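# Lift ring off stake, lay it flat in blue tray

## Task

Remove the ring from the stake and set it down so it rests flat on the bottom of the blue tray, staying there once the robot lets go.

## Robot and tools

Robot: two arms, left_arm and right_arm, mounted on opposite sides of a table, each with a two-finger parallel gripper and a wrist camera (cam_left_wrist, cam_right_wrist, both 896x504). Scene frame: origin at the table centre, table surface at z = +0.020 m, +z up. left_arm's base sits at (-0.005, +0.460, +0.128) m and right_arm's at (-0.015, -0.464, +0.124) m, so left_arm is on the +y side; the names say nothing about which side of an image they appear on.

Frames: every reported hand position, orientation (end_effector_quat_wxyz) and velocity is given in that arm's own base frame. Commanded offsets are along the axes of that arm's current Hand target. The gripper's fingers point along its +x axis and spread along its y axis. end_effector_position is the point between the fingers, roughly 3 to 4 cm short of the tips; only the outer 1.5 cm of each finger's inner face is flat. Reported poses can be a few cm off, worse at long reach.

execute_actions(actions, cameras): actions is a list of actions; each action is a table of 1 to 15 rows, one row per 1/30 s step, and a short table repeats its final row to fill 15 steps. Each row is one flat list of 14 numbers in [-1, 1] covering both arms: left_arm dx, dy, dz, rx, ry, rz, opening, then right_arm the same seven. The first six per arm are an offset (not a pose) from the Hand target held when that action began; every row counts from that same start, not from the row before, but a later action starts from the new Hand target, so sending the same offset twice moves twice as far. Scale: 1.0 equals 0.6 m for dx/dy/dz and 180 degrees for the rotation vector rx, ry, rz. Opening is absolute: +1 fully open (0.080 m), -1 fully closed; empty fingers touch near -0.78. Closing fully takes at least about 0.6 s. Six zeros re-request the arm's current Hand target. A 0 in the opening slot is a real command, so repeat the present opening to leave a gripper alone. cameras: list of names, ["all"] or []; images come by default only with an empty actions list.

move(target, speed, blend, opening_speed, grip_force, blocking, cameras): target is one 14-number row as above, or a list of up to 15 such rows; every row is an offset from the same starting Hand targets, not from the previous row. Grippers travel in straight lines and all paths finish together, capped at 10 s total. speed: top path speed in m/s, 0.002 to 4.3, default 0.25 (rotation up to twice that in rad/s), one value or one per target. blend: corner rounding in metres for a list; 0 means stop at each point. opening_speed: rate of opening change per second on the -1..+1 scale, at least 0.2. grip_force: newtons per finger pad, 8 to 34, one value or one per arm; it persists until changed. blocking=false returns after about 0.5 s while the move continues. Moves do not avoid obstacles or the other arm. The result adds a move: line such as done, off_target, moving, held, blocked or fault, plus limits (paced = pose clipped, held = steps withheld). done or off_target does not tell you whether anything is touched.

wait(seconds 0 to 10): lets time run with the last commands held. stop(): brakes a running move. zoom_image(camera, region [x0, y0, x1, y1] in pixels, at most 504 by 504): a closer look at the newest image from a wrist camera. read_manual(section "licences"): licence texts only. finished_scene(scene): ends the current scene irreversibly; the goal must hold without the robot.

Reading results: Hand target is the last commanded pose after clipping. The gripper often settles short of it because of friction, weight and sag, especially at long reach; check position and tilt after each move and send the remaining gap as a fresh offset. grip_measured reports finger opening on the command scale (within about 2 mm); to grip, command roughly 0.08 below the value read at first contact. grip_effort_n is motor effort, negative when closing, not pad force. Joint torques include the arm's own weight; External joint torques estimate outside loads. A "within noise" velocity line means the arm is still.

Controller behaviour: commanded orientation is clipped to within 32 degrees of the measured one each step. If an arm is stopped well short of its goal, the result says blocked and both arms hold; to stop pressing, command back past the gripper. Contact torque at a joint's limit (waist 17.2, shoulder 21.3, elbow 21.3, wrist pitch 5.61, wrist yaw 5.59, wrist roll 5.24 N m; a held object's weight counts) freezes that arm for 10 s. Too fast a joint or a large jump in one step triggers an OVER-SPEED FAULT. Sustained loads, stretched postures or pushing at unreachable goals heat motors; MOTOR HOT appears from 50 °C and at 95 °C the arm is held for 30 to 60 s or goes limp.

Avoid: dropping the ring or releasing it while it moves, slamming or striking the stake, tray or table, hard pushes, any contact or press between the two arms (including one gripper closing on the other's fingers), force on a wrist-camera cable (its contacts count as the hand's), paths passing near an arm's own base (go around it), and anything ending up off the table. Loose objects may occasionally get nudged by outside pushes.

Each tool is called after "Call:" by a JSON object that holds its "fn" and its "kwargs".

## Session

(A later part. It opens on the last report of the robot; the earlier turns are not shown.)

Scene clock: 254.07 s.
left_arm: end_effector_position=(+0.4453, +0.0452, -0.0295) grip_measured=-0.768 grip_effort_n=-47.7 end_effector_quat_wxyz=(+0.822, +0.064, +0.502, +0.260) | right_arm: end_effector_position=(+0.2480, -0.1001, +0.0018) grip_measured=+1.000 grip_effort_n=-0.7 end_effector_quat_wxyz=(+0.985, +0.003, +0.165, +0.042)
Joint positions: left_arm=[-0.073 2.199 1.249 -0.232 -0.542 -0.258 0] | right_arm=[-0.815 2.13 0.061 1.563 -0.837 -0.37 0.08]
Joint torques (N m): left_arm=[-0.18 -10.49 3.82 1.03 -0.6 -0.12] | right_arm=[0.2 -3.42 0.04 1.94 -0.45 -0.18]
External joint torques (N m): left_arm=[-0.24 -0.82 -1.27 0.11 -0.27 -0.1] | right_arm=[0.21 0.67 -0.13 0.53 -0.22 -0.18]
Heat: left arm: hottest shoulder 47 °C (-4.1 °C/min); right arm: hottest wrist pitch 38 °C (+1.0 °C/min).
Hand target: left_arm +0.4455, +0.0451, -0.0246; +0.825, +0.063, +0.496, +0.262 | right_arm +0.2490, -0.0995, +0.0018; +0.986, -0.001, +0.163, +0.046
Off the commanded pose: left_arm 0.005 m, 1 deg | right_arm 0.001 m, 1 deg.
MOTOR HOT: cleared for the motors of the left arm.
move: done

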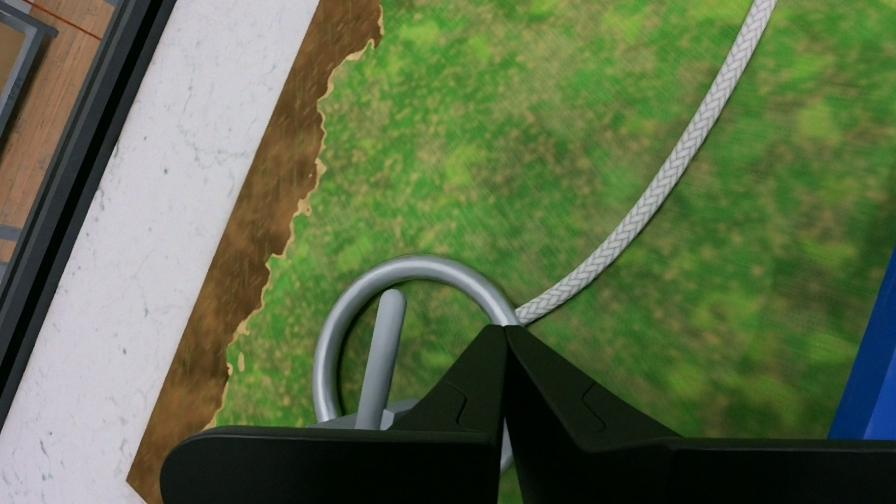

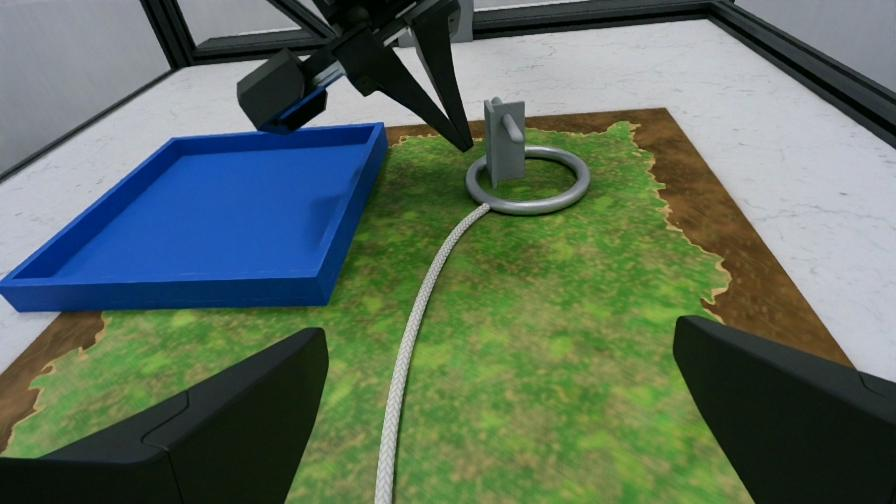

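Call:
{"fn": "move", "kwargs": {"target": [[-0.098,0.0455,0.0625,0,0,0,-0.2,0,0,0,0,0,0,1],[-0.01,0.2255,0.0517,0.018,0.168,-0.2,-0.2,0,0,0,0,0,0,1],[0.0617,0.192,0.006,0.018,0.168,-0.2,-0.2,0,0,0,0,0,0,1]], "speed": 0.2, "blend": 0.015, "cameras": ["cam_left_wrist","cam_right_wrist"]}}

Call:
{"fn": "zoom_image", "kwargs": {"camera": "cam_right_wrist", "region": [380, 60, 620, 260]}}

Scene clock: 300.97 s.
left_arm: end_effector_position=(+0.4204, +0.1639, -0.0045) grip_measured=-0.204 grip_effort_n=17.4 end_effector_quat_wxyz=(+0.710, -0.137, +0.690, -0.005) | right_arm: end_effector_position=(+0.2480, -0.1001, +0.0018) grip_measured=+1.000 grip_effort_n=-1.2 end_effector_quat_wxyz=(+0.985, +0.003, +0.165, +0.042)
Joint positions: left_arm=[0.438 2.41 1.892 -1.094 0.198 0.254 0.026] | right_arm=[-0.815 2.13 0.061 1.563 -0.837 -0.37 0.08]
Joint torques (N m): left_arm=[-0.05 -9.05 4.37 0.4 0.31 0.16] | right_arm=[0.14 -3.38 -0.01 1.93 -0.46 -0.19]
External joint torques (N m): left_arm=[-0.13 2.2 -1.11 0.13 0.19 0.15] | right_arm=[0.13 0.7 -0.18 0.53 -0.22 -0.19]
Heat: left arm: hottest shoulder 49 °C (+2.0 °C/min); right arm: hottest wrist pitch 38 °C (+1.0 °C/min). Fold the left arm in close to its base, or ease its load, before you think long.
Hand target: left_arm +0.4196, +0.1625, -0.0098; +0.708, -0.138, +0.693, -0.009 | right_arm +0.2490, -0.0995, +0.0018; +0.986, -0.001, +0.163, +0.046
Off the commanded pose: left_arm 0.006 m, 1 deg | right_arm 0.001 m, 1 deg.
MOTOR HOT: joint 2 (shoulder) of the left arm reports 49 °C; the controller stops that arm at 95 °C. To cool a motor, set the load down, stop pushing, or move to a pose that needs little force.
move: done

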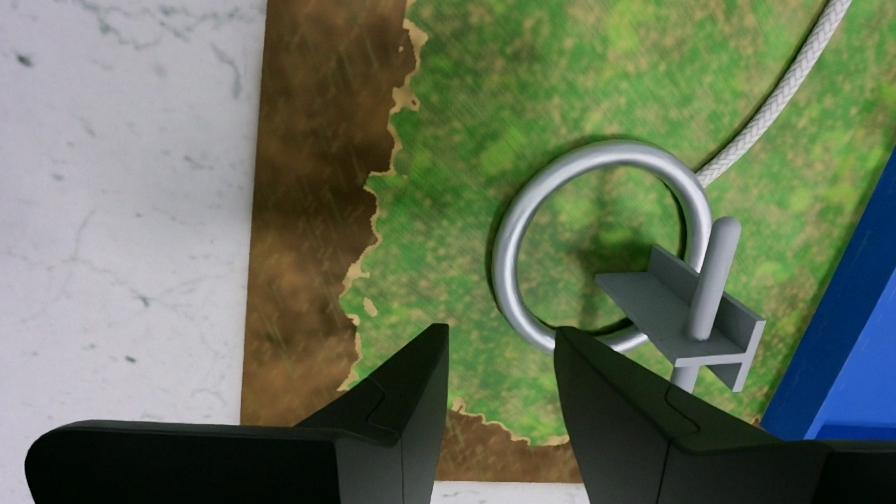

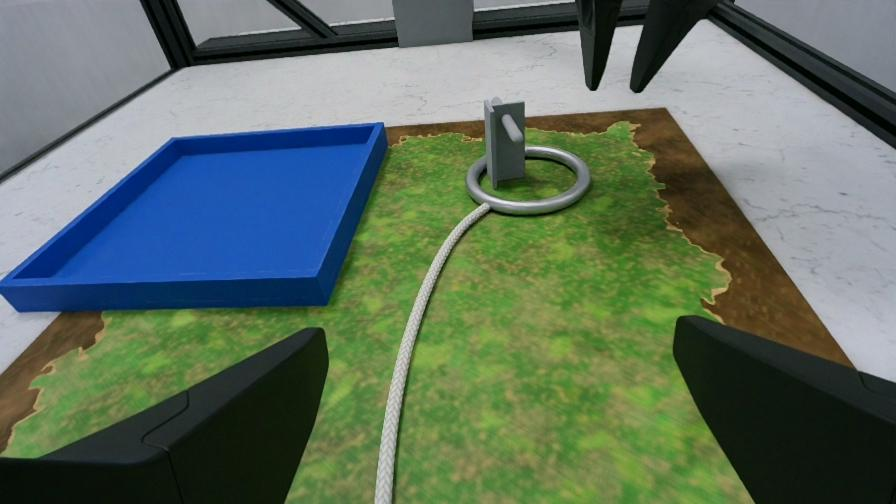

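Scaled by 2.100 from the camera's 896x504 image, which has a finer 1280x720 frame.

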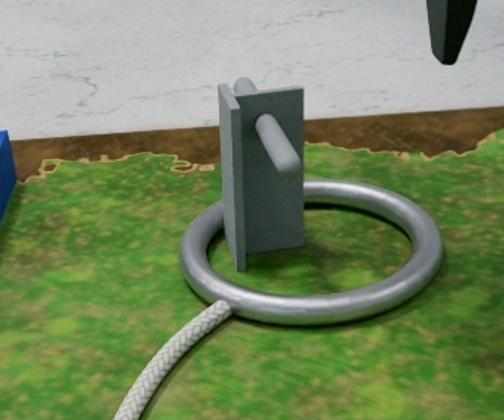

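Call:
{"fn": "move", "kwargs": {"target": [[0.067,-0.005,0.005,0,0,0,-0.2,0,0,0,0,0,0,1],[0.117,-0.005,0.005,0,0,0,-0.2,0,0,0,0,0,0,1]], "speed": [0.15, 0.06], "cameras": ["cam_left_wrist","cam_right_wrist"]}}

Call:
{"fn": "zoom_image", "kwargs": {"camera": "cam_right_wrist", "region": [380, 60, 620, 260]}}

Scene clock: 312.50 s.
left_arm: end_effector_position=(+0.4299, +0.1509, -0.0629) grip_measured=-0.204 grip_effort_n=17.0 end_effector_quat_wxyz=(+0.717, -0.134, +0.684, -0.005) | right_arm: end_effector_position=(+0.2480, -0.1001, +0.0018) grip_measured=+1.000 grip_effort_n=-1.2 end_effector_quat_wxyz=(+0.985, +0.003, +0.165, +0.042)
Joint positions: left_arm=[0.404 2.497 1.807 -0.897 0.201 0.221 0.026] | right_arm=[-0.815 2.13 0.061 1.563 -0.837 -0.37 0.08]
Joint torques (N m): left_arm=[-0.48 -7.29 3.35 1.04 0.27 -0.09] | right_arm=[0.16 -3.38 0.01 1.92 -0.46 -0.2]
External joint torques (N m): left_arm=[-0.55 4.19 -1.91 0.71 0.14 -0.1] | right_arm=[0.17 0.71 -0.15 0.52 -0.23 -0.2]
Heat: left arm: hottest shoulder 49 °C (+2.0 °C/min); right arm: hottest wrist pitch 38 °C (+0.0 °C/min). Fold the left arm in close to its base, or ease its load, before you think long.
Hand target: left_arm +0.4258, +0.1457, -0.0779; +0.707, -0.138, +0.693, -0.009 | right_arm +0.2490, -0.0995, +0.0018; +0.986, -0.001, +0.163, +0.046
Off the commanded pose: left_arm 0.016 m, 2 deg | right_arm 0.001 m, 1 deg.
MOTOR HOT: still on. Joint 2 (shoulder) of the left arm reports 49 °C.
move: off_target (left_arm)

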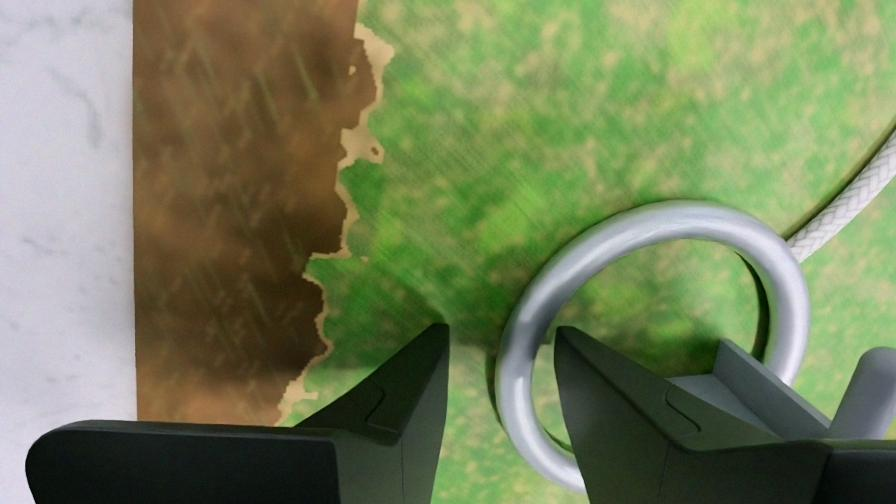

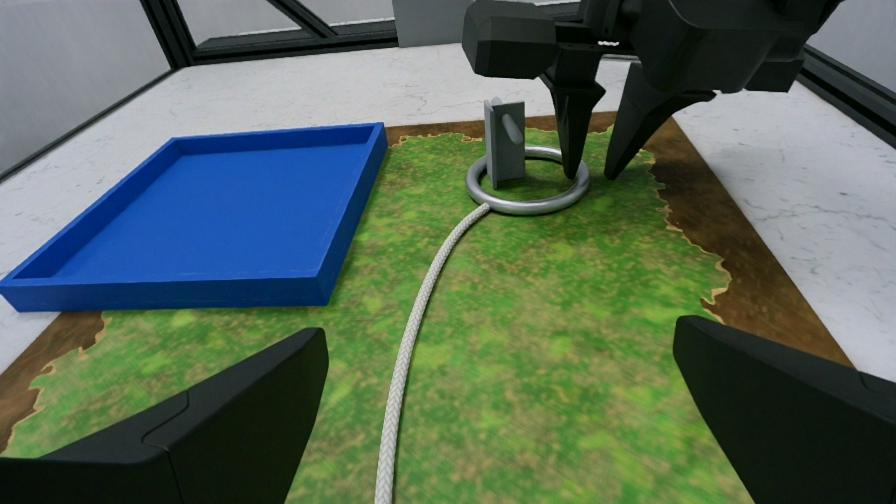

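Scaled by 2.100 from the camera's 896x504 image, which has a finer 1280x720 frame.

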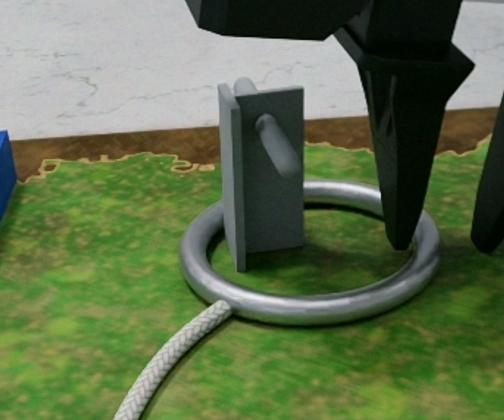

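Call:
{"fn": "move", "kwargs": {"target": [0.002,0,0,0,0,0,-0.5,0,0,0,0,0,0,1], "opening_speed": 0.5}}

Call:
{"fn": "move", "kwargs": {"target": [0.004,0,0,0,0,0,-1,0,0,0,0,0,0,1], "opening_speed": 0.4, "cameras": ["cam_left_wrist","cam_right_wrist"]}}

Call:
{"fn": "zoom_image", "kwargs": {"camera": "cam_right_wrist", "region": [380, 60, 620, 260]}}

Scene clock: 322.87 s.
left_arm: end_effector_position=(+0.4310, +0.1488, -0.0637) grip_measured=-0.494 grip_effort_n=-25.4 end_effector_quat_wxyz=(+0.718, -0.133, +0.683, -0.007) | right_arm: end_effector_position=(+0.2480, -0.1001, +0.0018) grip_measured=+1.000 grip_effort_n=-1.2 end_effector_quat_wxyz=(+0.985, +0.003, +0.165, +0.042)
Joint positions: left_arm=[0.399 2.498 1.804 -0.891 0.204 0.221 0.013] | right_arm=[-0.815 2.13 0.061 1.563 -0.837 -0.37 0.08]
Joint torques (N m): left_arm=[-0.22 -7.13 3.54 0.91 0.16 -0.1] | right_arm=[0.18 -3.38 0.01 1.95 -0.49 -0.18]
External joint torques (N m): left_arm=[-0.24 4.25 -1.64 0.6 0.04 -0.11] | right_arm=[0.21 0.69 -0.17 0.55 -0.26 -0.18]
Heat: left arm: hottest shoulder 49 °C (+2.0 °C/min); right arm: hottest wrist pitch 38 °C (+0.0 °C/min). Fold the left arm in close to its base, or ease its load, before you think long.
Hand target: left_arm +0.4259, +0.1456, -0.0790; +0.708, -0.138, +0.693, -0.009 | right_arm +0.2490, -0.0995, +0.0018; +0.986, -0.001, +0.163, +0.046
Off the commanded pose: left_arm 0.017 m, 2 deg | right_arm 0.001 m, 1 deg.
MOTOR HOT: still on. Joint 2 (shoulder) of the left arm reports 49 °C.
move: off_target (left_arm)

Scene clock: 324.33 s.
left_arm: end_effector_position=(+0.4306, +0.1481, -0.0643) grip_measured=-0.581 grip_effort_n=-83.5 end_effector_quat_wxyz=(+0.717, -0.134, +0.684, -0.008) | right_arm: end_effector_position=(+0.2480, -0.1001, +0.0018) grip_measured=+1.000 grip_effort_n=-0.7 end_effector_quat_wxyz=(+0.985, +0.003, +0.165, +0.042)
Joint positions: left_arm=[0.399 2.498 1.802 -0.89 0.205 0.221 0.009] | right_arm=[-0.815 2.13 0.061 1.563 -0.837 -0.37 0.08]
Joint torques (N m): left_arm=[-0.2 -6.68 3.49 1.32 0.14 -0.14] | right_arm=[0.2 -3.34 0.05 1.93 -0.46 -0.19]
External joint torques (N m): left_arm=[-0.27 4.73 -1.74 0.99 0.01 -0.15] | right_arm=[0.2 0.75 -0.1 0.52 -0.22 -0.19]
Heat: left arm: hottest shoulder 49 °C (+1.0 °C/min); right arm: hottest wrist pitch 38 °C (+0.0 °C/min). Fold the left arm in close to its base, or ease its load, before you think long.
Hand target: left_arm +0.4260, +0.1451, -0.0813; +0.708, -0.138, +0.693, -0.009 | right_arm +0.2490, -0.0995, +0.0018; +0.986, -0.001, +0.163, +0.046
Off the commanded pose: left_arm 0.018 m, 2 deg | right_arm 0.001 m, 1 deg.
MOTOR HOT: still on. Joint 2 (shoulder) of the left arm reports 49 °C.
move: off_target (left_arm)

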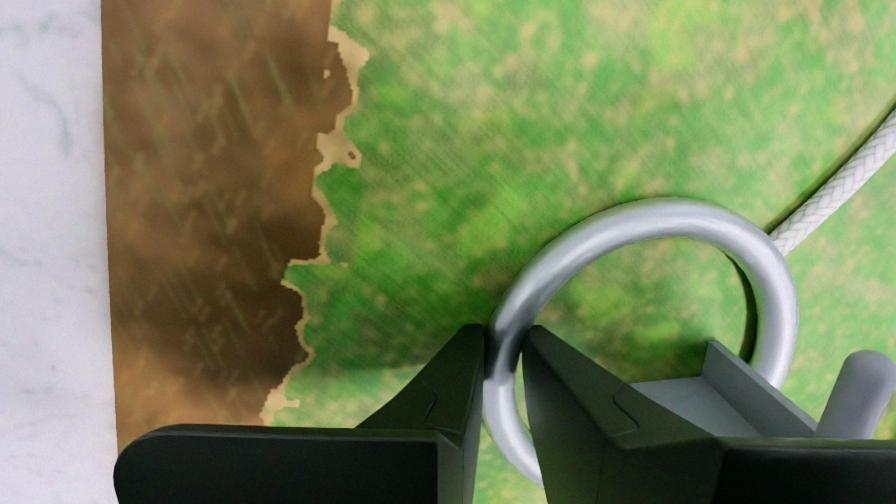

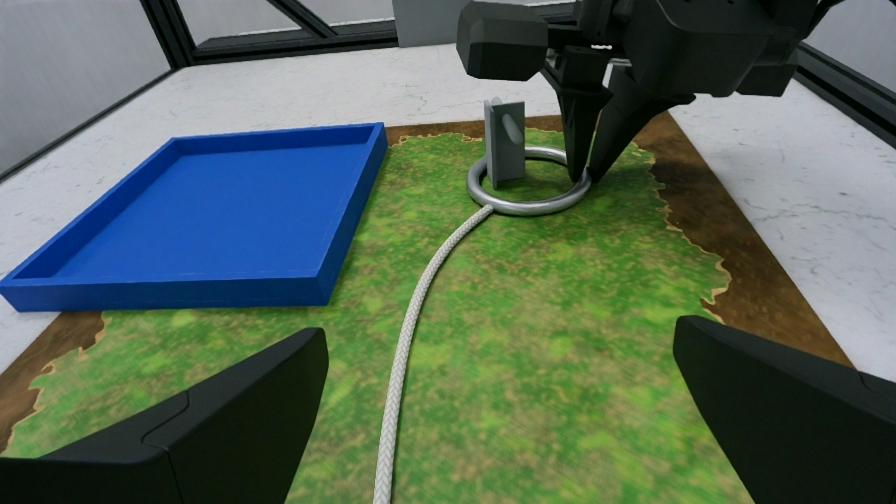

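Scaled by 2.100 from the camera's 896x504 image, which has a finer 1280x720 frame.

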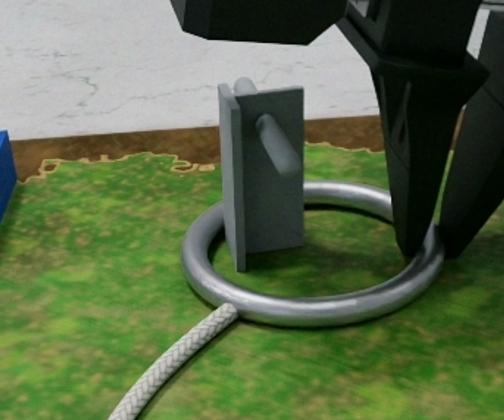

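Call:
{"fn": "move", "kwargs": {"target": [[-0.03,-0.007,0.008,0,0,0,-1,0,0,0,0,0,0,1],[-0.033,-0.021,0.0233,0,0,0,-1,0,0,0,0,0,0,1]], "speed": 0.06, "cameras": ["cam_left_wrist","cam_right_wrist"]}}

Call:
{"fn": "zoom_image", "kwargs": {"camera": "cam_right_wrist", "region": [380, 60, 620, 260]}}

Scene clock: 337.83 s.
left_arm: end_effector_position=(+0.4373, +0.1386, -0.0580) grip_measured=-0.609 grip_effort_n=-83.5 end_effector_quat_wxyz=(+0.705, -0.137, +0.695, -0.012) | right_arm: end_effector_position=(+0.2480, -0.1001, +0.0018) grip_measured=+1.000 grip_effort_n=-1.2 end_effector_quat_wxyz=(+0.985, +0.003, +0.165, +0.042)
Joint positions: left_arm=[0.374 2.527 1.884 -0.974 0.206 0.2 0.008] | right_arm=[-0.815 2.13 0.061 1.563 -0.837 -0.37 0.08]
Joint torques (N m): left_arm=[-0.12 -9.52 6.42 0.43 0.13 -0.22] | right_arm=[0.18 -3.41 0.03 1.93 -0.46 -0.2]
External joint torques (N m): left_arm=[-0.11 2.11 1.13 0.15 0 -0.23] | right_arm=[0.19 0.68 -0.15 0.52 -0.23 -0.2]
Heat: left arm: hottest shoulder 48 °C (+0.0 °C/min); right arm: hottest wrist pitch 38 °C (+0.0 °C/min). Fold the left arm in close to its base, or ease its load, before you think long.
Hand target: left_arm +0.4412, +0.1395, -0.0593; +0.708, -0.138, +0.693, -0.009 | right_arm +0.2490, -0.0995, +0.0018; +0.986, -0.001, +0.163, +0.046
Off the commanded pose: left_arm 0.004 m, 1 deg | right_arm 0.001 m, 1 deg.
MOTOR HOT: still on. Joint 2 (shoulder) of the left arm reports 48 °C.
move: done

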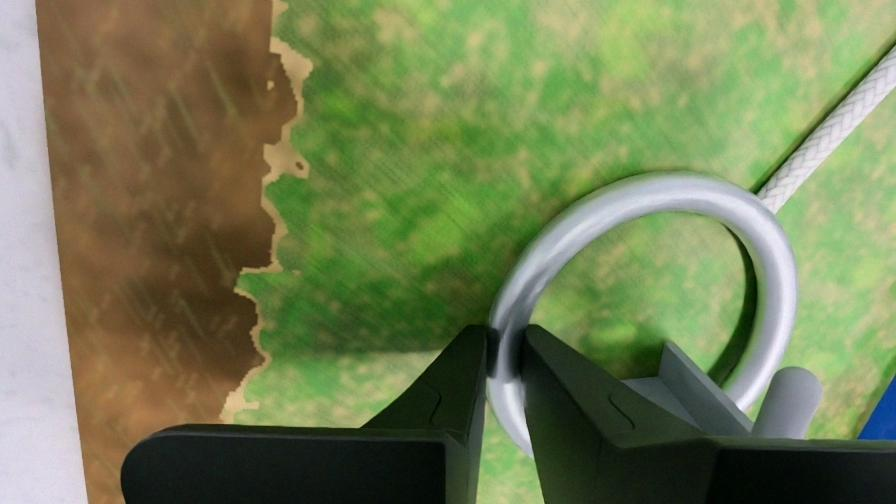

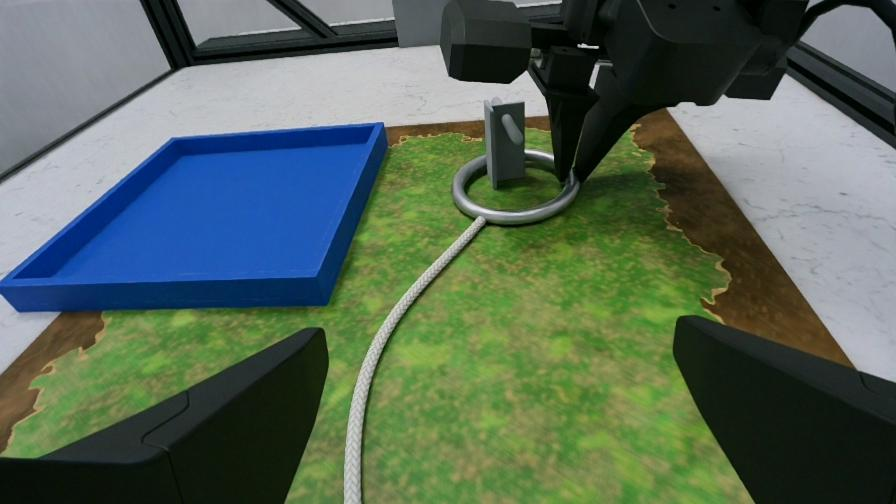

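Scaled by 2.100 from the camera's 896x504 image, which has a finer 1280x720 frame.

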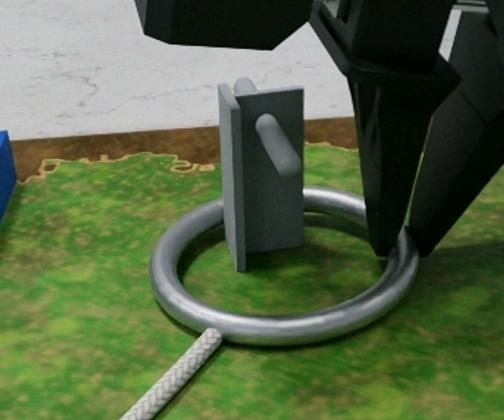

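Call:
{"fn": "move", "kwargs": {"target": [-0.0685,-0.0146,-0.0333,0.0347,-0.163,0,-1,0,0,0,0,0,0,1], "speed": 0.06, "cameras": ["cam_left_wrist","cam_right_wrist"]}}

Call:
{"fn": "zoom_image", "kwargs": {"camera": "cam_right_wrist", "region": [380, 60, 620, 260]}}

Scene clock: 355.57 s.
left_arm: end_effector_position=(+0.4169, +0.1332, -0.0285) grip_measured=-0.610 grip_effort_n=-83.5 end_effector_quat_wxyz=(+0.857, -0.101, +0.505, -0.011) | right_arm: end_effector_position=(+0.2480, -0.1001, +0.0018) grip_measured=+1.000 grip_effort_n=-0.7 end_effector_quat_wxyz=(+0.985, +0.003, +0.165, +0.042)
Joint positions: left_arm=[0.415 2.116 1.155 -0.176 0.314 0.213 0.008] | right_arm=[-0.815 2.13 0.061 1.563 -0.837 -0.37 0.08]
Joint torques (N m): left_arm=[0.27 -11.07 4.67 1.57 0.5 0.08] | right_arm=[0.18 -3.41 0 1.93 -0.47 -0.19]
External joint torques (N m): left_arm=[0.31 -1.91 -0.48 0.55 0.32 0.07] | right_arm=[0.18 0.67 -0.15 0.53 -0.24 -0.19]
Heat: left arm: hottest shoulder 52 °C (+3.0 °C/min); right arm: hottest wrist pitch 38 °C (+0.0 °C/min). Fold the left arm in close to its base, or ease its load, before you think long.
Hand target: left_arm +0.4214, +0.1358, -0.0174; +0.866, -0.098, +0.490, -0.011 | right_arm +0.2490, -0.0995, +0.0018; +0.986, -0.001, +0.163, +0.046
Off the commanded pose: left_arm 0.012 m, 2 deg | right_arm 0.001 m, 1 deg.
MOTOR HOT: still on. Joint 2 (shoulder) of the left arm reports 52 °C.
move: off_target (left_arm)

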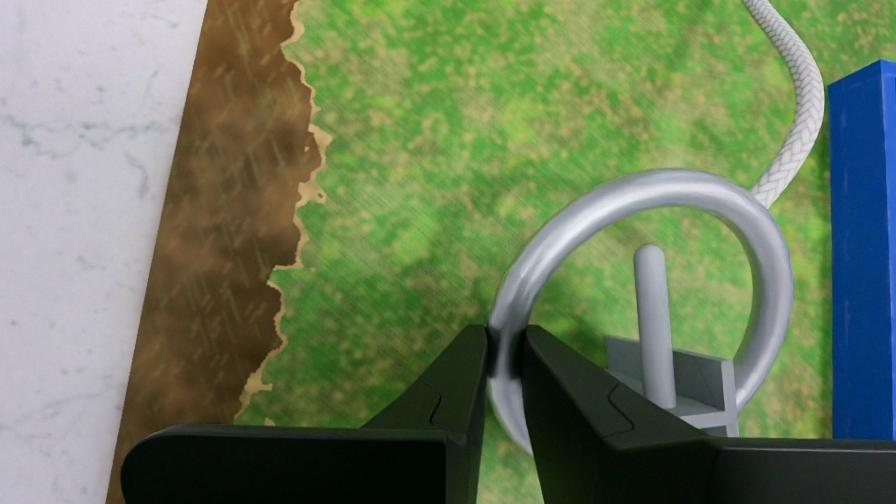

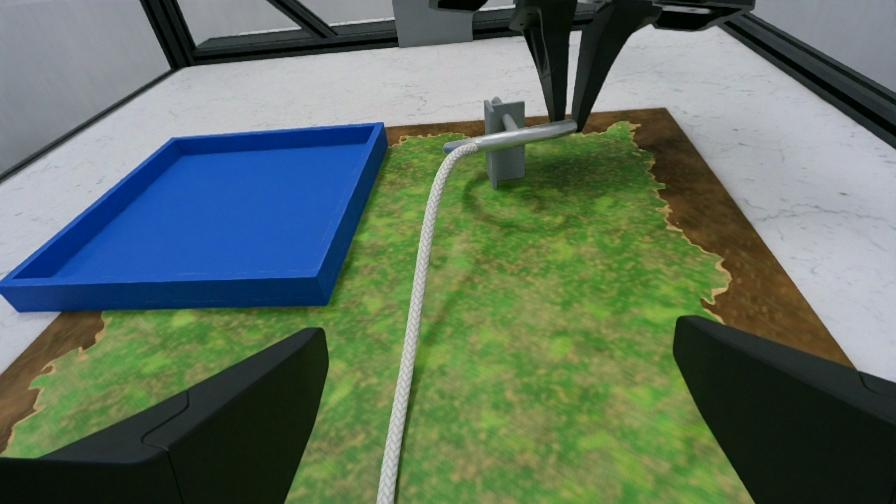

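Scaled by 2.100 from the camera's 896x504 image, which has a finer 1280x720 frame.

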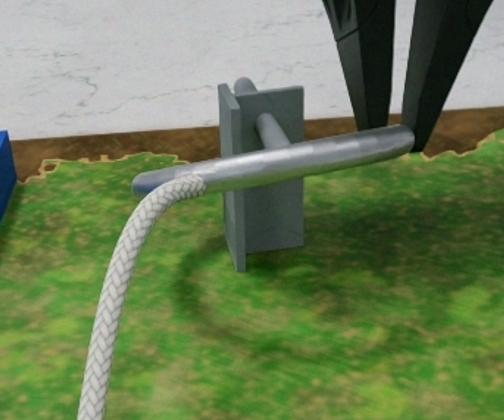

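Call:
{"fn": "move", "kwargs": {"target": [-0.018,-0.004,0.022,0,0,0,-1,0,0,0,0,0,0,1], "speed": 0.06, "cameras": ["cam_left_wrist","cam_right_wrist"]}}

Call:
{"fn": "zoom_image", "kwargs": {"camera": "cam_right_wrist", "region": [380, 60, 620, 260]}}

Scene clock: 366.80 s.
left_arm: end_effector_position=(+0.4173, +0.1334, -0.0175) grip_measured=-0.610 grip_effort_n=-83.5 end_effector_quat_wxyz=(+0.854, -0.104, +0.510, -0.011) | right_arm: end_effector_position=(+0.2480, -0.1001, +0.0018) grip_measured=+1.000 grip_effort_n=-1.2 end_effector_quat_wxyz=(+0.985, +0.003, +0.165, +0.042)
Joint positions: left_arm=[0.415 2.095 1.182 -0.237 0.314 0.213 0.008] | right_arm=[-0.815 2.13 0.061 1.563 -0.837 -0.37 0.08]
Joint torques (N m): left_arm=[0 -11.23 6.91 1.26 0.44 -0.05] | right_arm=[0.22 -3.43 0 1.93 -0.46 -0.19]
External joint torques (N m): left_arm=[0 -2.07 1.62 0.26 0.26 -0.06] | right_arm=[0.23 0.66 -0.13 0.52 -0.22 -0.19]
Motor temperatures (°C): left_arm=[29 54 36 35 32 31] | right_arm=[28 33 27 38 29 31]
Heat: left arm: hottest shoulder 54 °C (+5.0 °C/min); right arm: hottest wrist pitch 38 °C (+0.0 °C/min). Fold the left arm in close to its base, or ease its load, before you think long.
Hand target: left_arm +0.4273, +0.1369, -0.0010; +0.866, -0.098, +0.490, -0.011 | right_arm +0.2490, -0.0995, +0.0018; +0.986, -0.001, +0.163, +0.046
Off the commanded pose: left_arm 0.019 m, 3 deg | right_arm 0.001 m, 1 deg.
MOTOR HOT: still on. Joint 2 (shoulder) of the left arm reports 54 °C.
move: off_target (left_arm)

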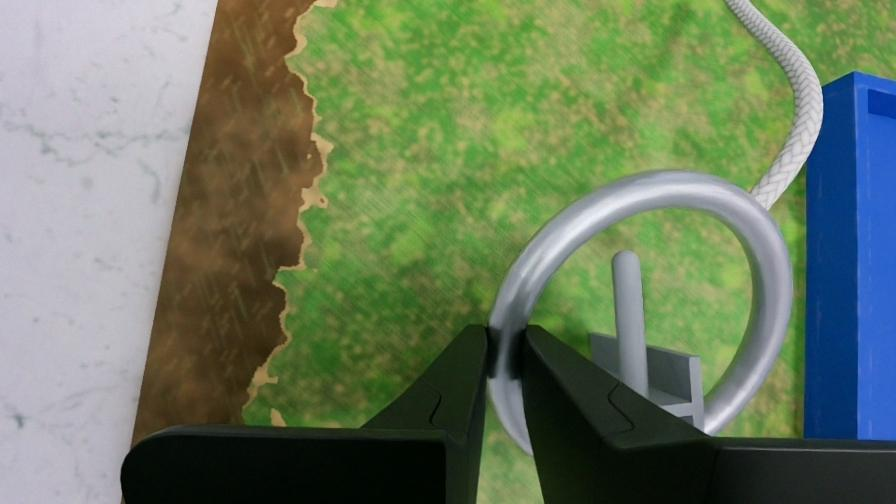

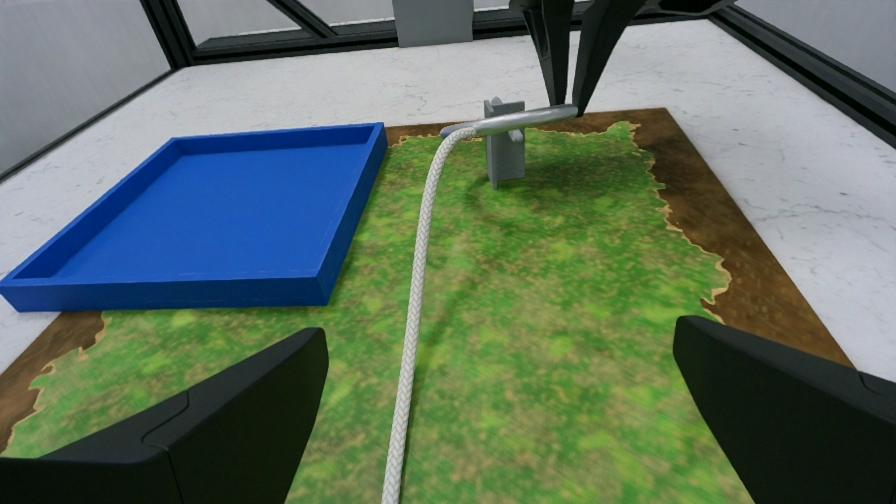

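Scaled by 2.100 from the camera's 896x504 image, which has a finer 1280x720 frame.

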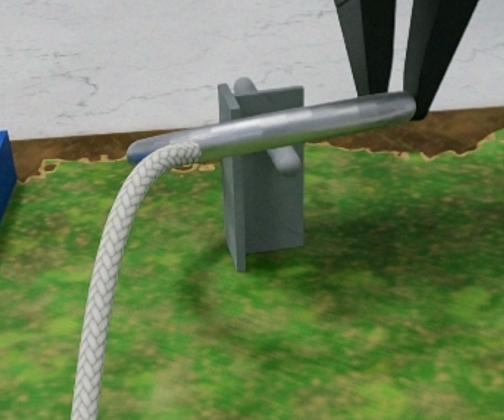

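Call:
{"fn": "move", "kwargs": {"target": [[0.01,0.002,-0.0157,0,0,0,-1,0,0,0,0,0,0,1],[-0.013,-0.005,-0.061,0,0,0,-1,0,0,0,0,0,0,1]], "speed": 0.07, "cameras": ["cam_left_wrist","cam_right_wrist"]}}

Call:
{"fn": "zoom_image", "kwargs": {"camera": "cam_right_wrist", "region": [380, 60, 620, 260]}}

Scene clock: 384.57 s.
left_arm: end_effector_position=(+0.3909, +0.1286, -0.0188) grip_measured=-0.610 grip_effort_n=-83.5 end_effector_quat_wxyz=(+0.861, -0.100, +0.498, -0.009) | right_arm: end_effector_position=(+0.2480, -0.1001, +0.0018) grip_measured=+1.000 grip_effort_n=-1.2 end_effector_quat_wxyz=(+0.985, +0.003, +0.165, +0.042)
Joint positions: left_arm=[0.433 2.012 1.027 -0.14 0.321 0.225 0.008] | right_arm=[-0.815 2.13 0.061 1.563 -0.837 -0.37 0.08]
Joint torques (N m): left_arm=[0.14 -9.68 4.04 1.29 0.52 0.14] | right_arm=[0.14 -3.38 -0.01 1.94 -0.47 -0.18]
External joint torques (N m): left_arm=[0.15 -1.32 -0.97 0.28 0.33 0.13] | right_arm=[0.15 0.67 -0.12 0.55 -0.23 -0.18]
Motor temperatures (°C): left_arm=[29 57 37 36 32 31] | right_arm=[28 33 27 39 29 31]
Heat: left arm: hottest shoulder 57 °C (+8.1 °C/min); right arm: hottest wrist pitch 39 °C (+1.0 °C/min). Fold the left arm in close to its base, or ease its load, before you think long.
Hand target: left_arm +0.3925, +0.1289, -0.0122; +0.866, -0.098, +0.490, -0.011 | right_arm +0.2490, -0.0995, +0.0018; +0.986, -0.001, +0.163, +0.046
Off the commanded pose: left_arm 0.007 m, 1 deg | right_arm 0.001 m, 1 deg.
MOTOR HOT: still on. Joint 2 (shoulder) of the left arm reports 57 °C.
move: done

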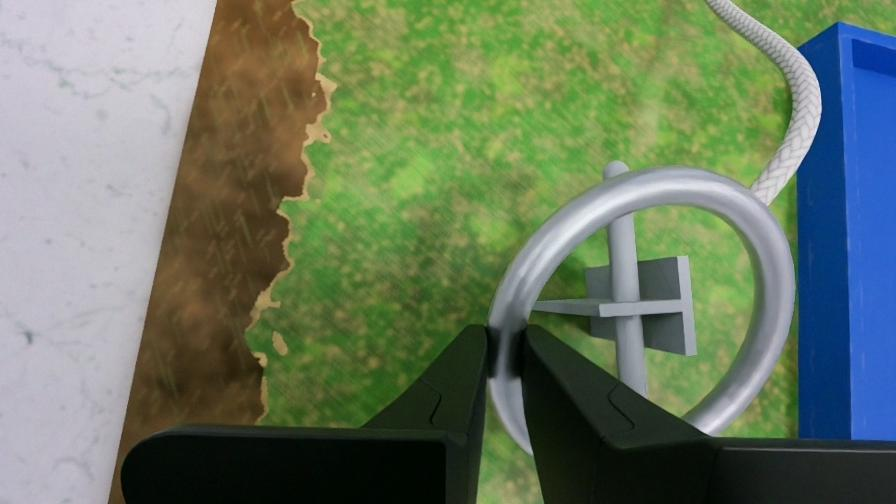

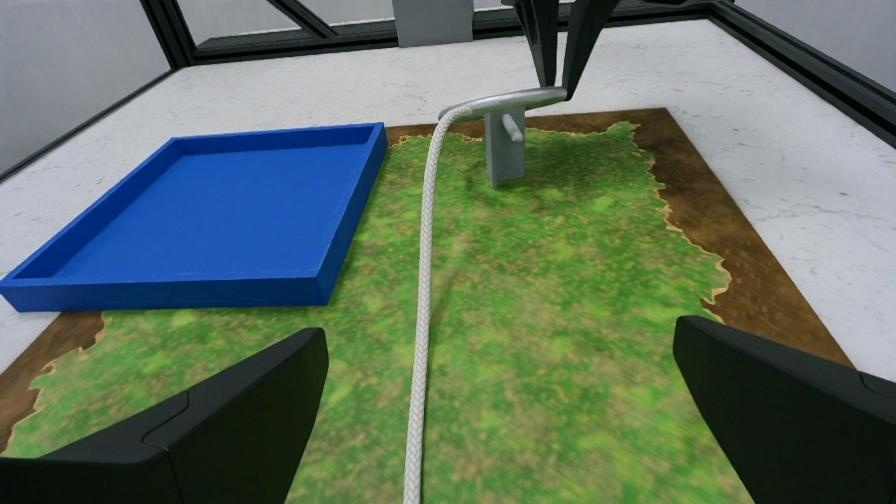

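Scaled by 2.100 from the camera's 896x504 image, which has a finer 1280x720 frame.

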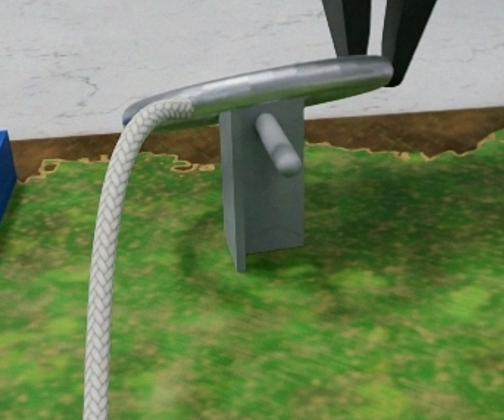

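Call:
{"fn": "move", "kwargs": {"target": [[-0.0065,-0.0013,-0.0115,0,0,0,-1,0,0,0,0,0,0,1],[-0.1195,-0.025,0.055,0,0,0,-1,0,0,0,0,0,0,1],[0.003,-0.35,0.052,-0.0347,0.163,0,-1,0,0,0,0,0,0,1]], "speed": [0.08, 0.1, 0.15], "blend": [0.001, 0.01, 0], "cameras": ["cam_left_wrist","cam_right_wrist"]}}

Scene clock: 406.60 s.
left_arm: end_effector_position=(+0.4342, -0.0712, +0.0412) grip_measured=-0.610 grip_effort_n=-83.5 end_effector_quat_wxyz=(+0.709, -0.135, +0.692, -0.008) | right_arm: end_effector_position=(+0.2480, -0.1001, +0.0018) grip_measured=+1.000 grip_effort_n=-1.2 end_effector_quat_wxyz=(+0.985, +0.003, +0.165, +0.042)
Joint positions: left_arm=[-0.096 2.221 1.751 -1.038 0.195 -0.282 0.008] | right_arm=[-0.815 2.13 0.061 1.563 -0.837 -0.37 0.08]
Joint torques (N m): left_arm=[-0.08 -8.44 6.41 0.13 0.33 -0.12] | right_arm=[0.2 -3.36 -0.01 1.94 -0.47 -0.18]
External joint torques (N m): left_arm=[-0.08 2.01 0.64 -0.34 0.23 -0.13] | right_arm=[0.2 0.7 -0.14 0.56 -0.24 -0.18]
Heat: left arm: hottest shoulder 54 °C (+4.0 °C/min); right arm: hottest wrist pitch 39 °C (+1.0 °C/min). Fold the left arm in close to its base, or ease its load, before you think long.
Hand target: left_arm +0.4359, -0.0723, +0.0396; +0.708, -0.138, +0.693, -0.009 | right_arm +0.2490, -0.0995, +0.0018; +0.986, -0.001, +0.163, +0.046
Off the commanded pose: left_arm 0.003 m, 0 deg | right_arm 0.001 m, 1 deg.
MOTOR HOT: still on. Joint 2 (shoulder) of the left arm reports 54 °C.
move: done; blend cut to 0 m at target 1

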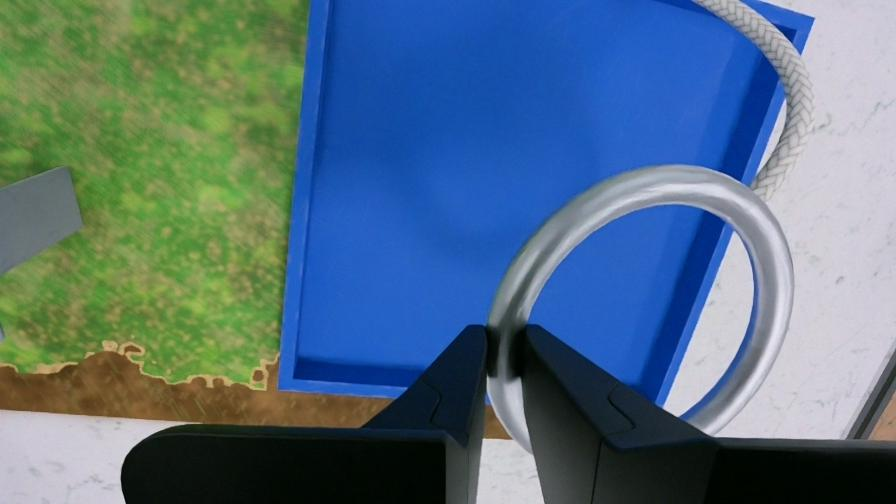

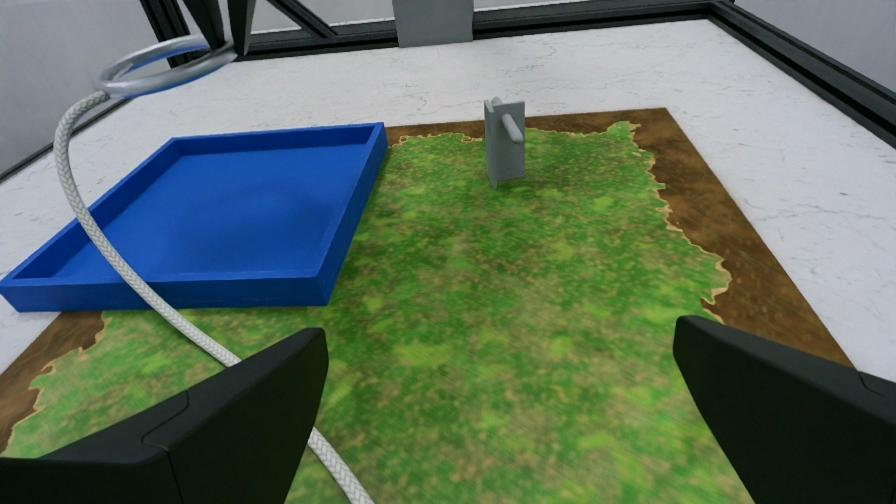

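Call:
{"fn": "move", "kwargs": {"target": [[0.13,0.028,0,0,0,0,-1,0,0,0,0,0,0,1],[0.163,0.0347,0,0,0,0,-1,0,0,0,0,0,0,1]], "speed": [0.15, 0.06], "blend": 0.01, "cameras": ["cam_left_wrist","cam_right_wrist"]}}

Call:
{"fn": "zoom_image", "kwargs": {"camera": "cam_right_wrist", "region": [100, 80, 400, 300]}}

Scene clock: 416.87 s.
left_arm: end_effector_position=(+0.4389, -0.0719, -0.0534) grip_measured=-0.610 grip_effort_n=-83.5 end_effector_quat_wxyz=(+0.713, -0.136, +0.688, -0.010) | right_arm: end_effector_position=(+0.2480, -0.1001, +0.0018) grip_measured=+1.000 grip_effort_n=-1.2 end_effector_quat_wxyz=(+0.985, +0.003, +0.165, +0.042)
Joint positions: left_arm=[-0.096 2.371 1.607 -0.732 0.196 -0.282 0.008] | right_arm=[-0.815 2.13 0.061 1.563 -0.837 -0.37 0.08]
Joint torques (N m): left_arm=[-0.01 -8.29 4.06 0.67 0.28 -0.12] | right_arm=[0.2 -3.34 0 1.92 -0.46 -0.19]
External joint torques (N m): left_arm=[-0.05 2.44 -1.12 0.2 0.19 -0.13] | right_arm=[0.21 0.73 -0.14 0.52 -0.23 -0.19]
Motor temperatures (°C): left_arm=[29 52 36 34 32 31] | right_arm=[28 33 27 39 29 31]
Heat: left arm: hottest shoulder 52 °C (+0.0 °C/min); right arm: hottest wrist pitch 39 °C (+1.0 °C/min). Fold the left arm in close to its base, or ease its load, before you think long.
Hand target: left_arm +0.4360, -0.0723, -0.0604; +0.708, -0.138, +0.693, -0.009 | right_arm +0.2490, -0.0995, +0.0018; +0.986, -0.001, +0.163, +0.046
Off the commanded pose: left_arm 0.008 m, 1 deg | right_arm 0.001 m, 1 deg.
MOTOR HOT: still on. Joint 2 (shoulder) of the left arm reports 52 °C.
move: done

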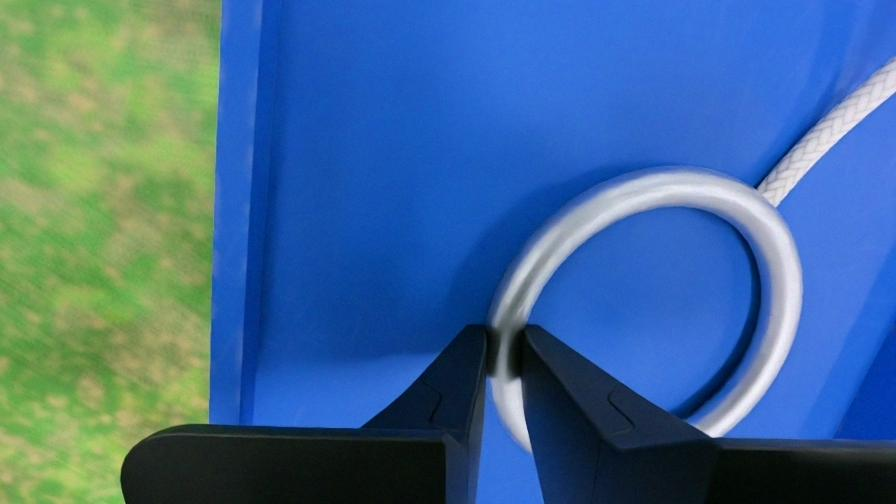

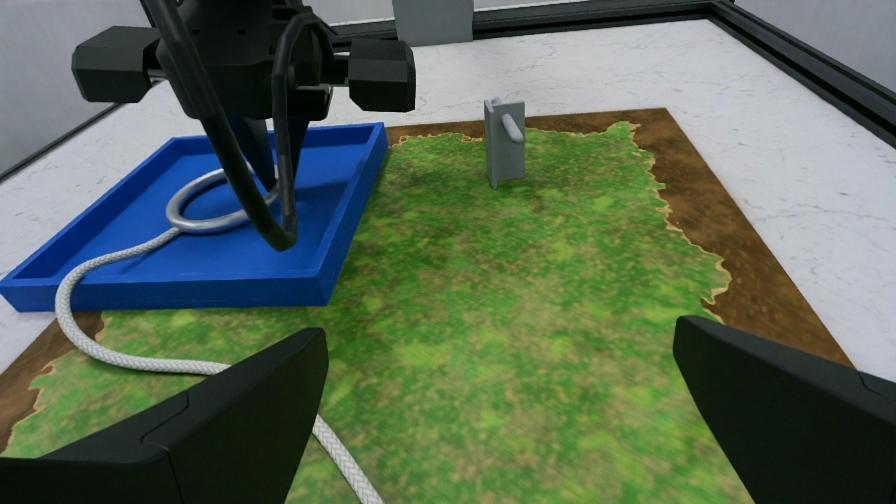

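Scaled by 1.680 from the camera's 896x504 image, which has a finer 1280x720 frame.

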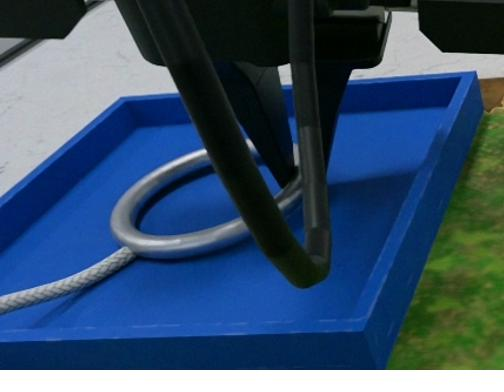

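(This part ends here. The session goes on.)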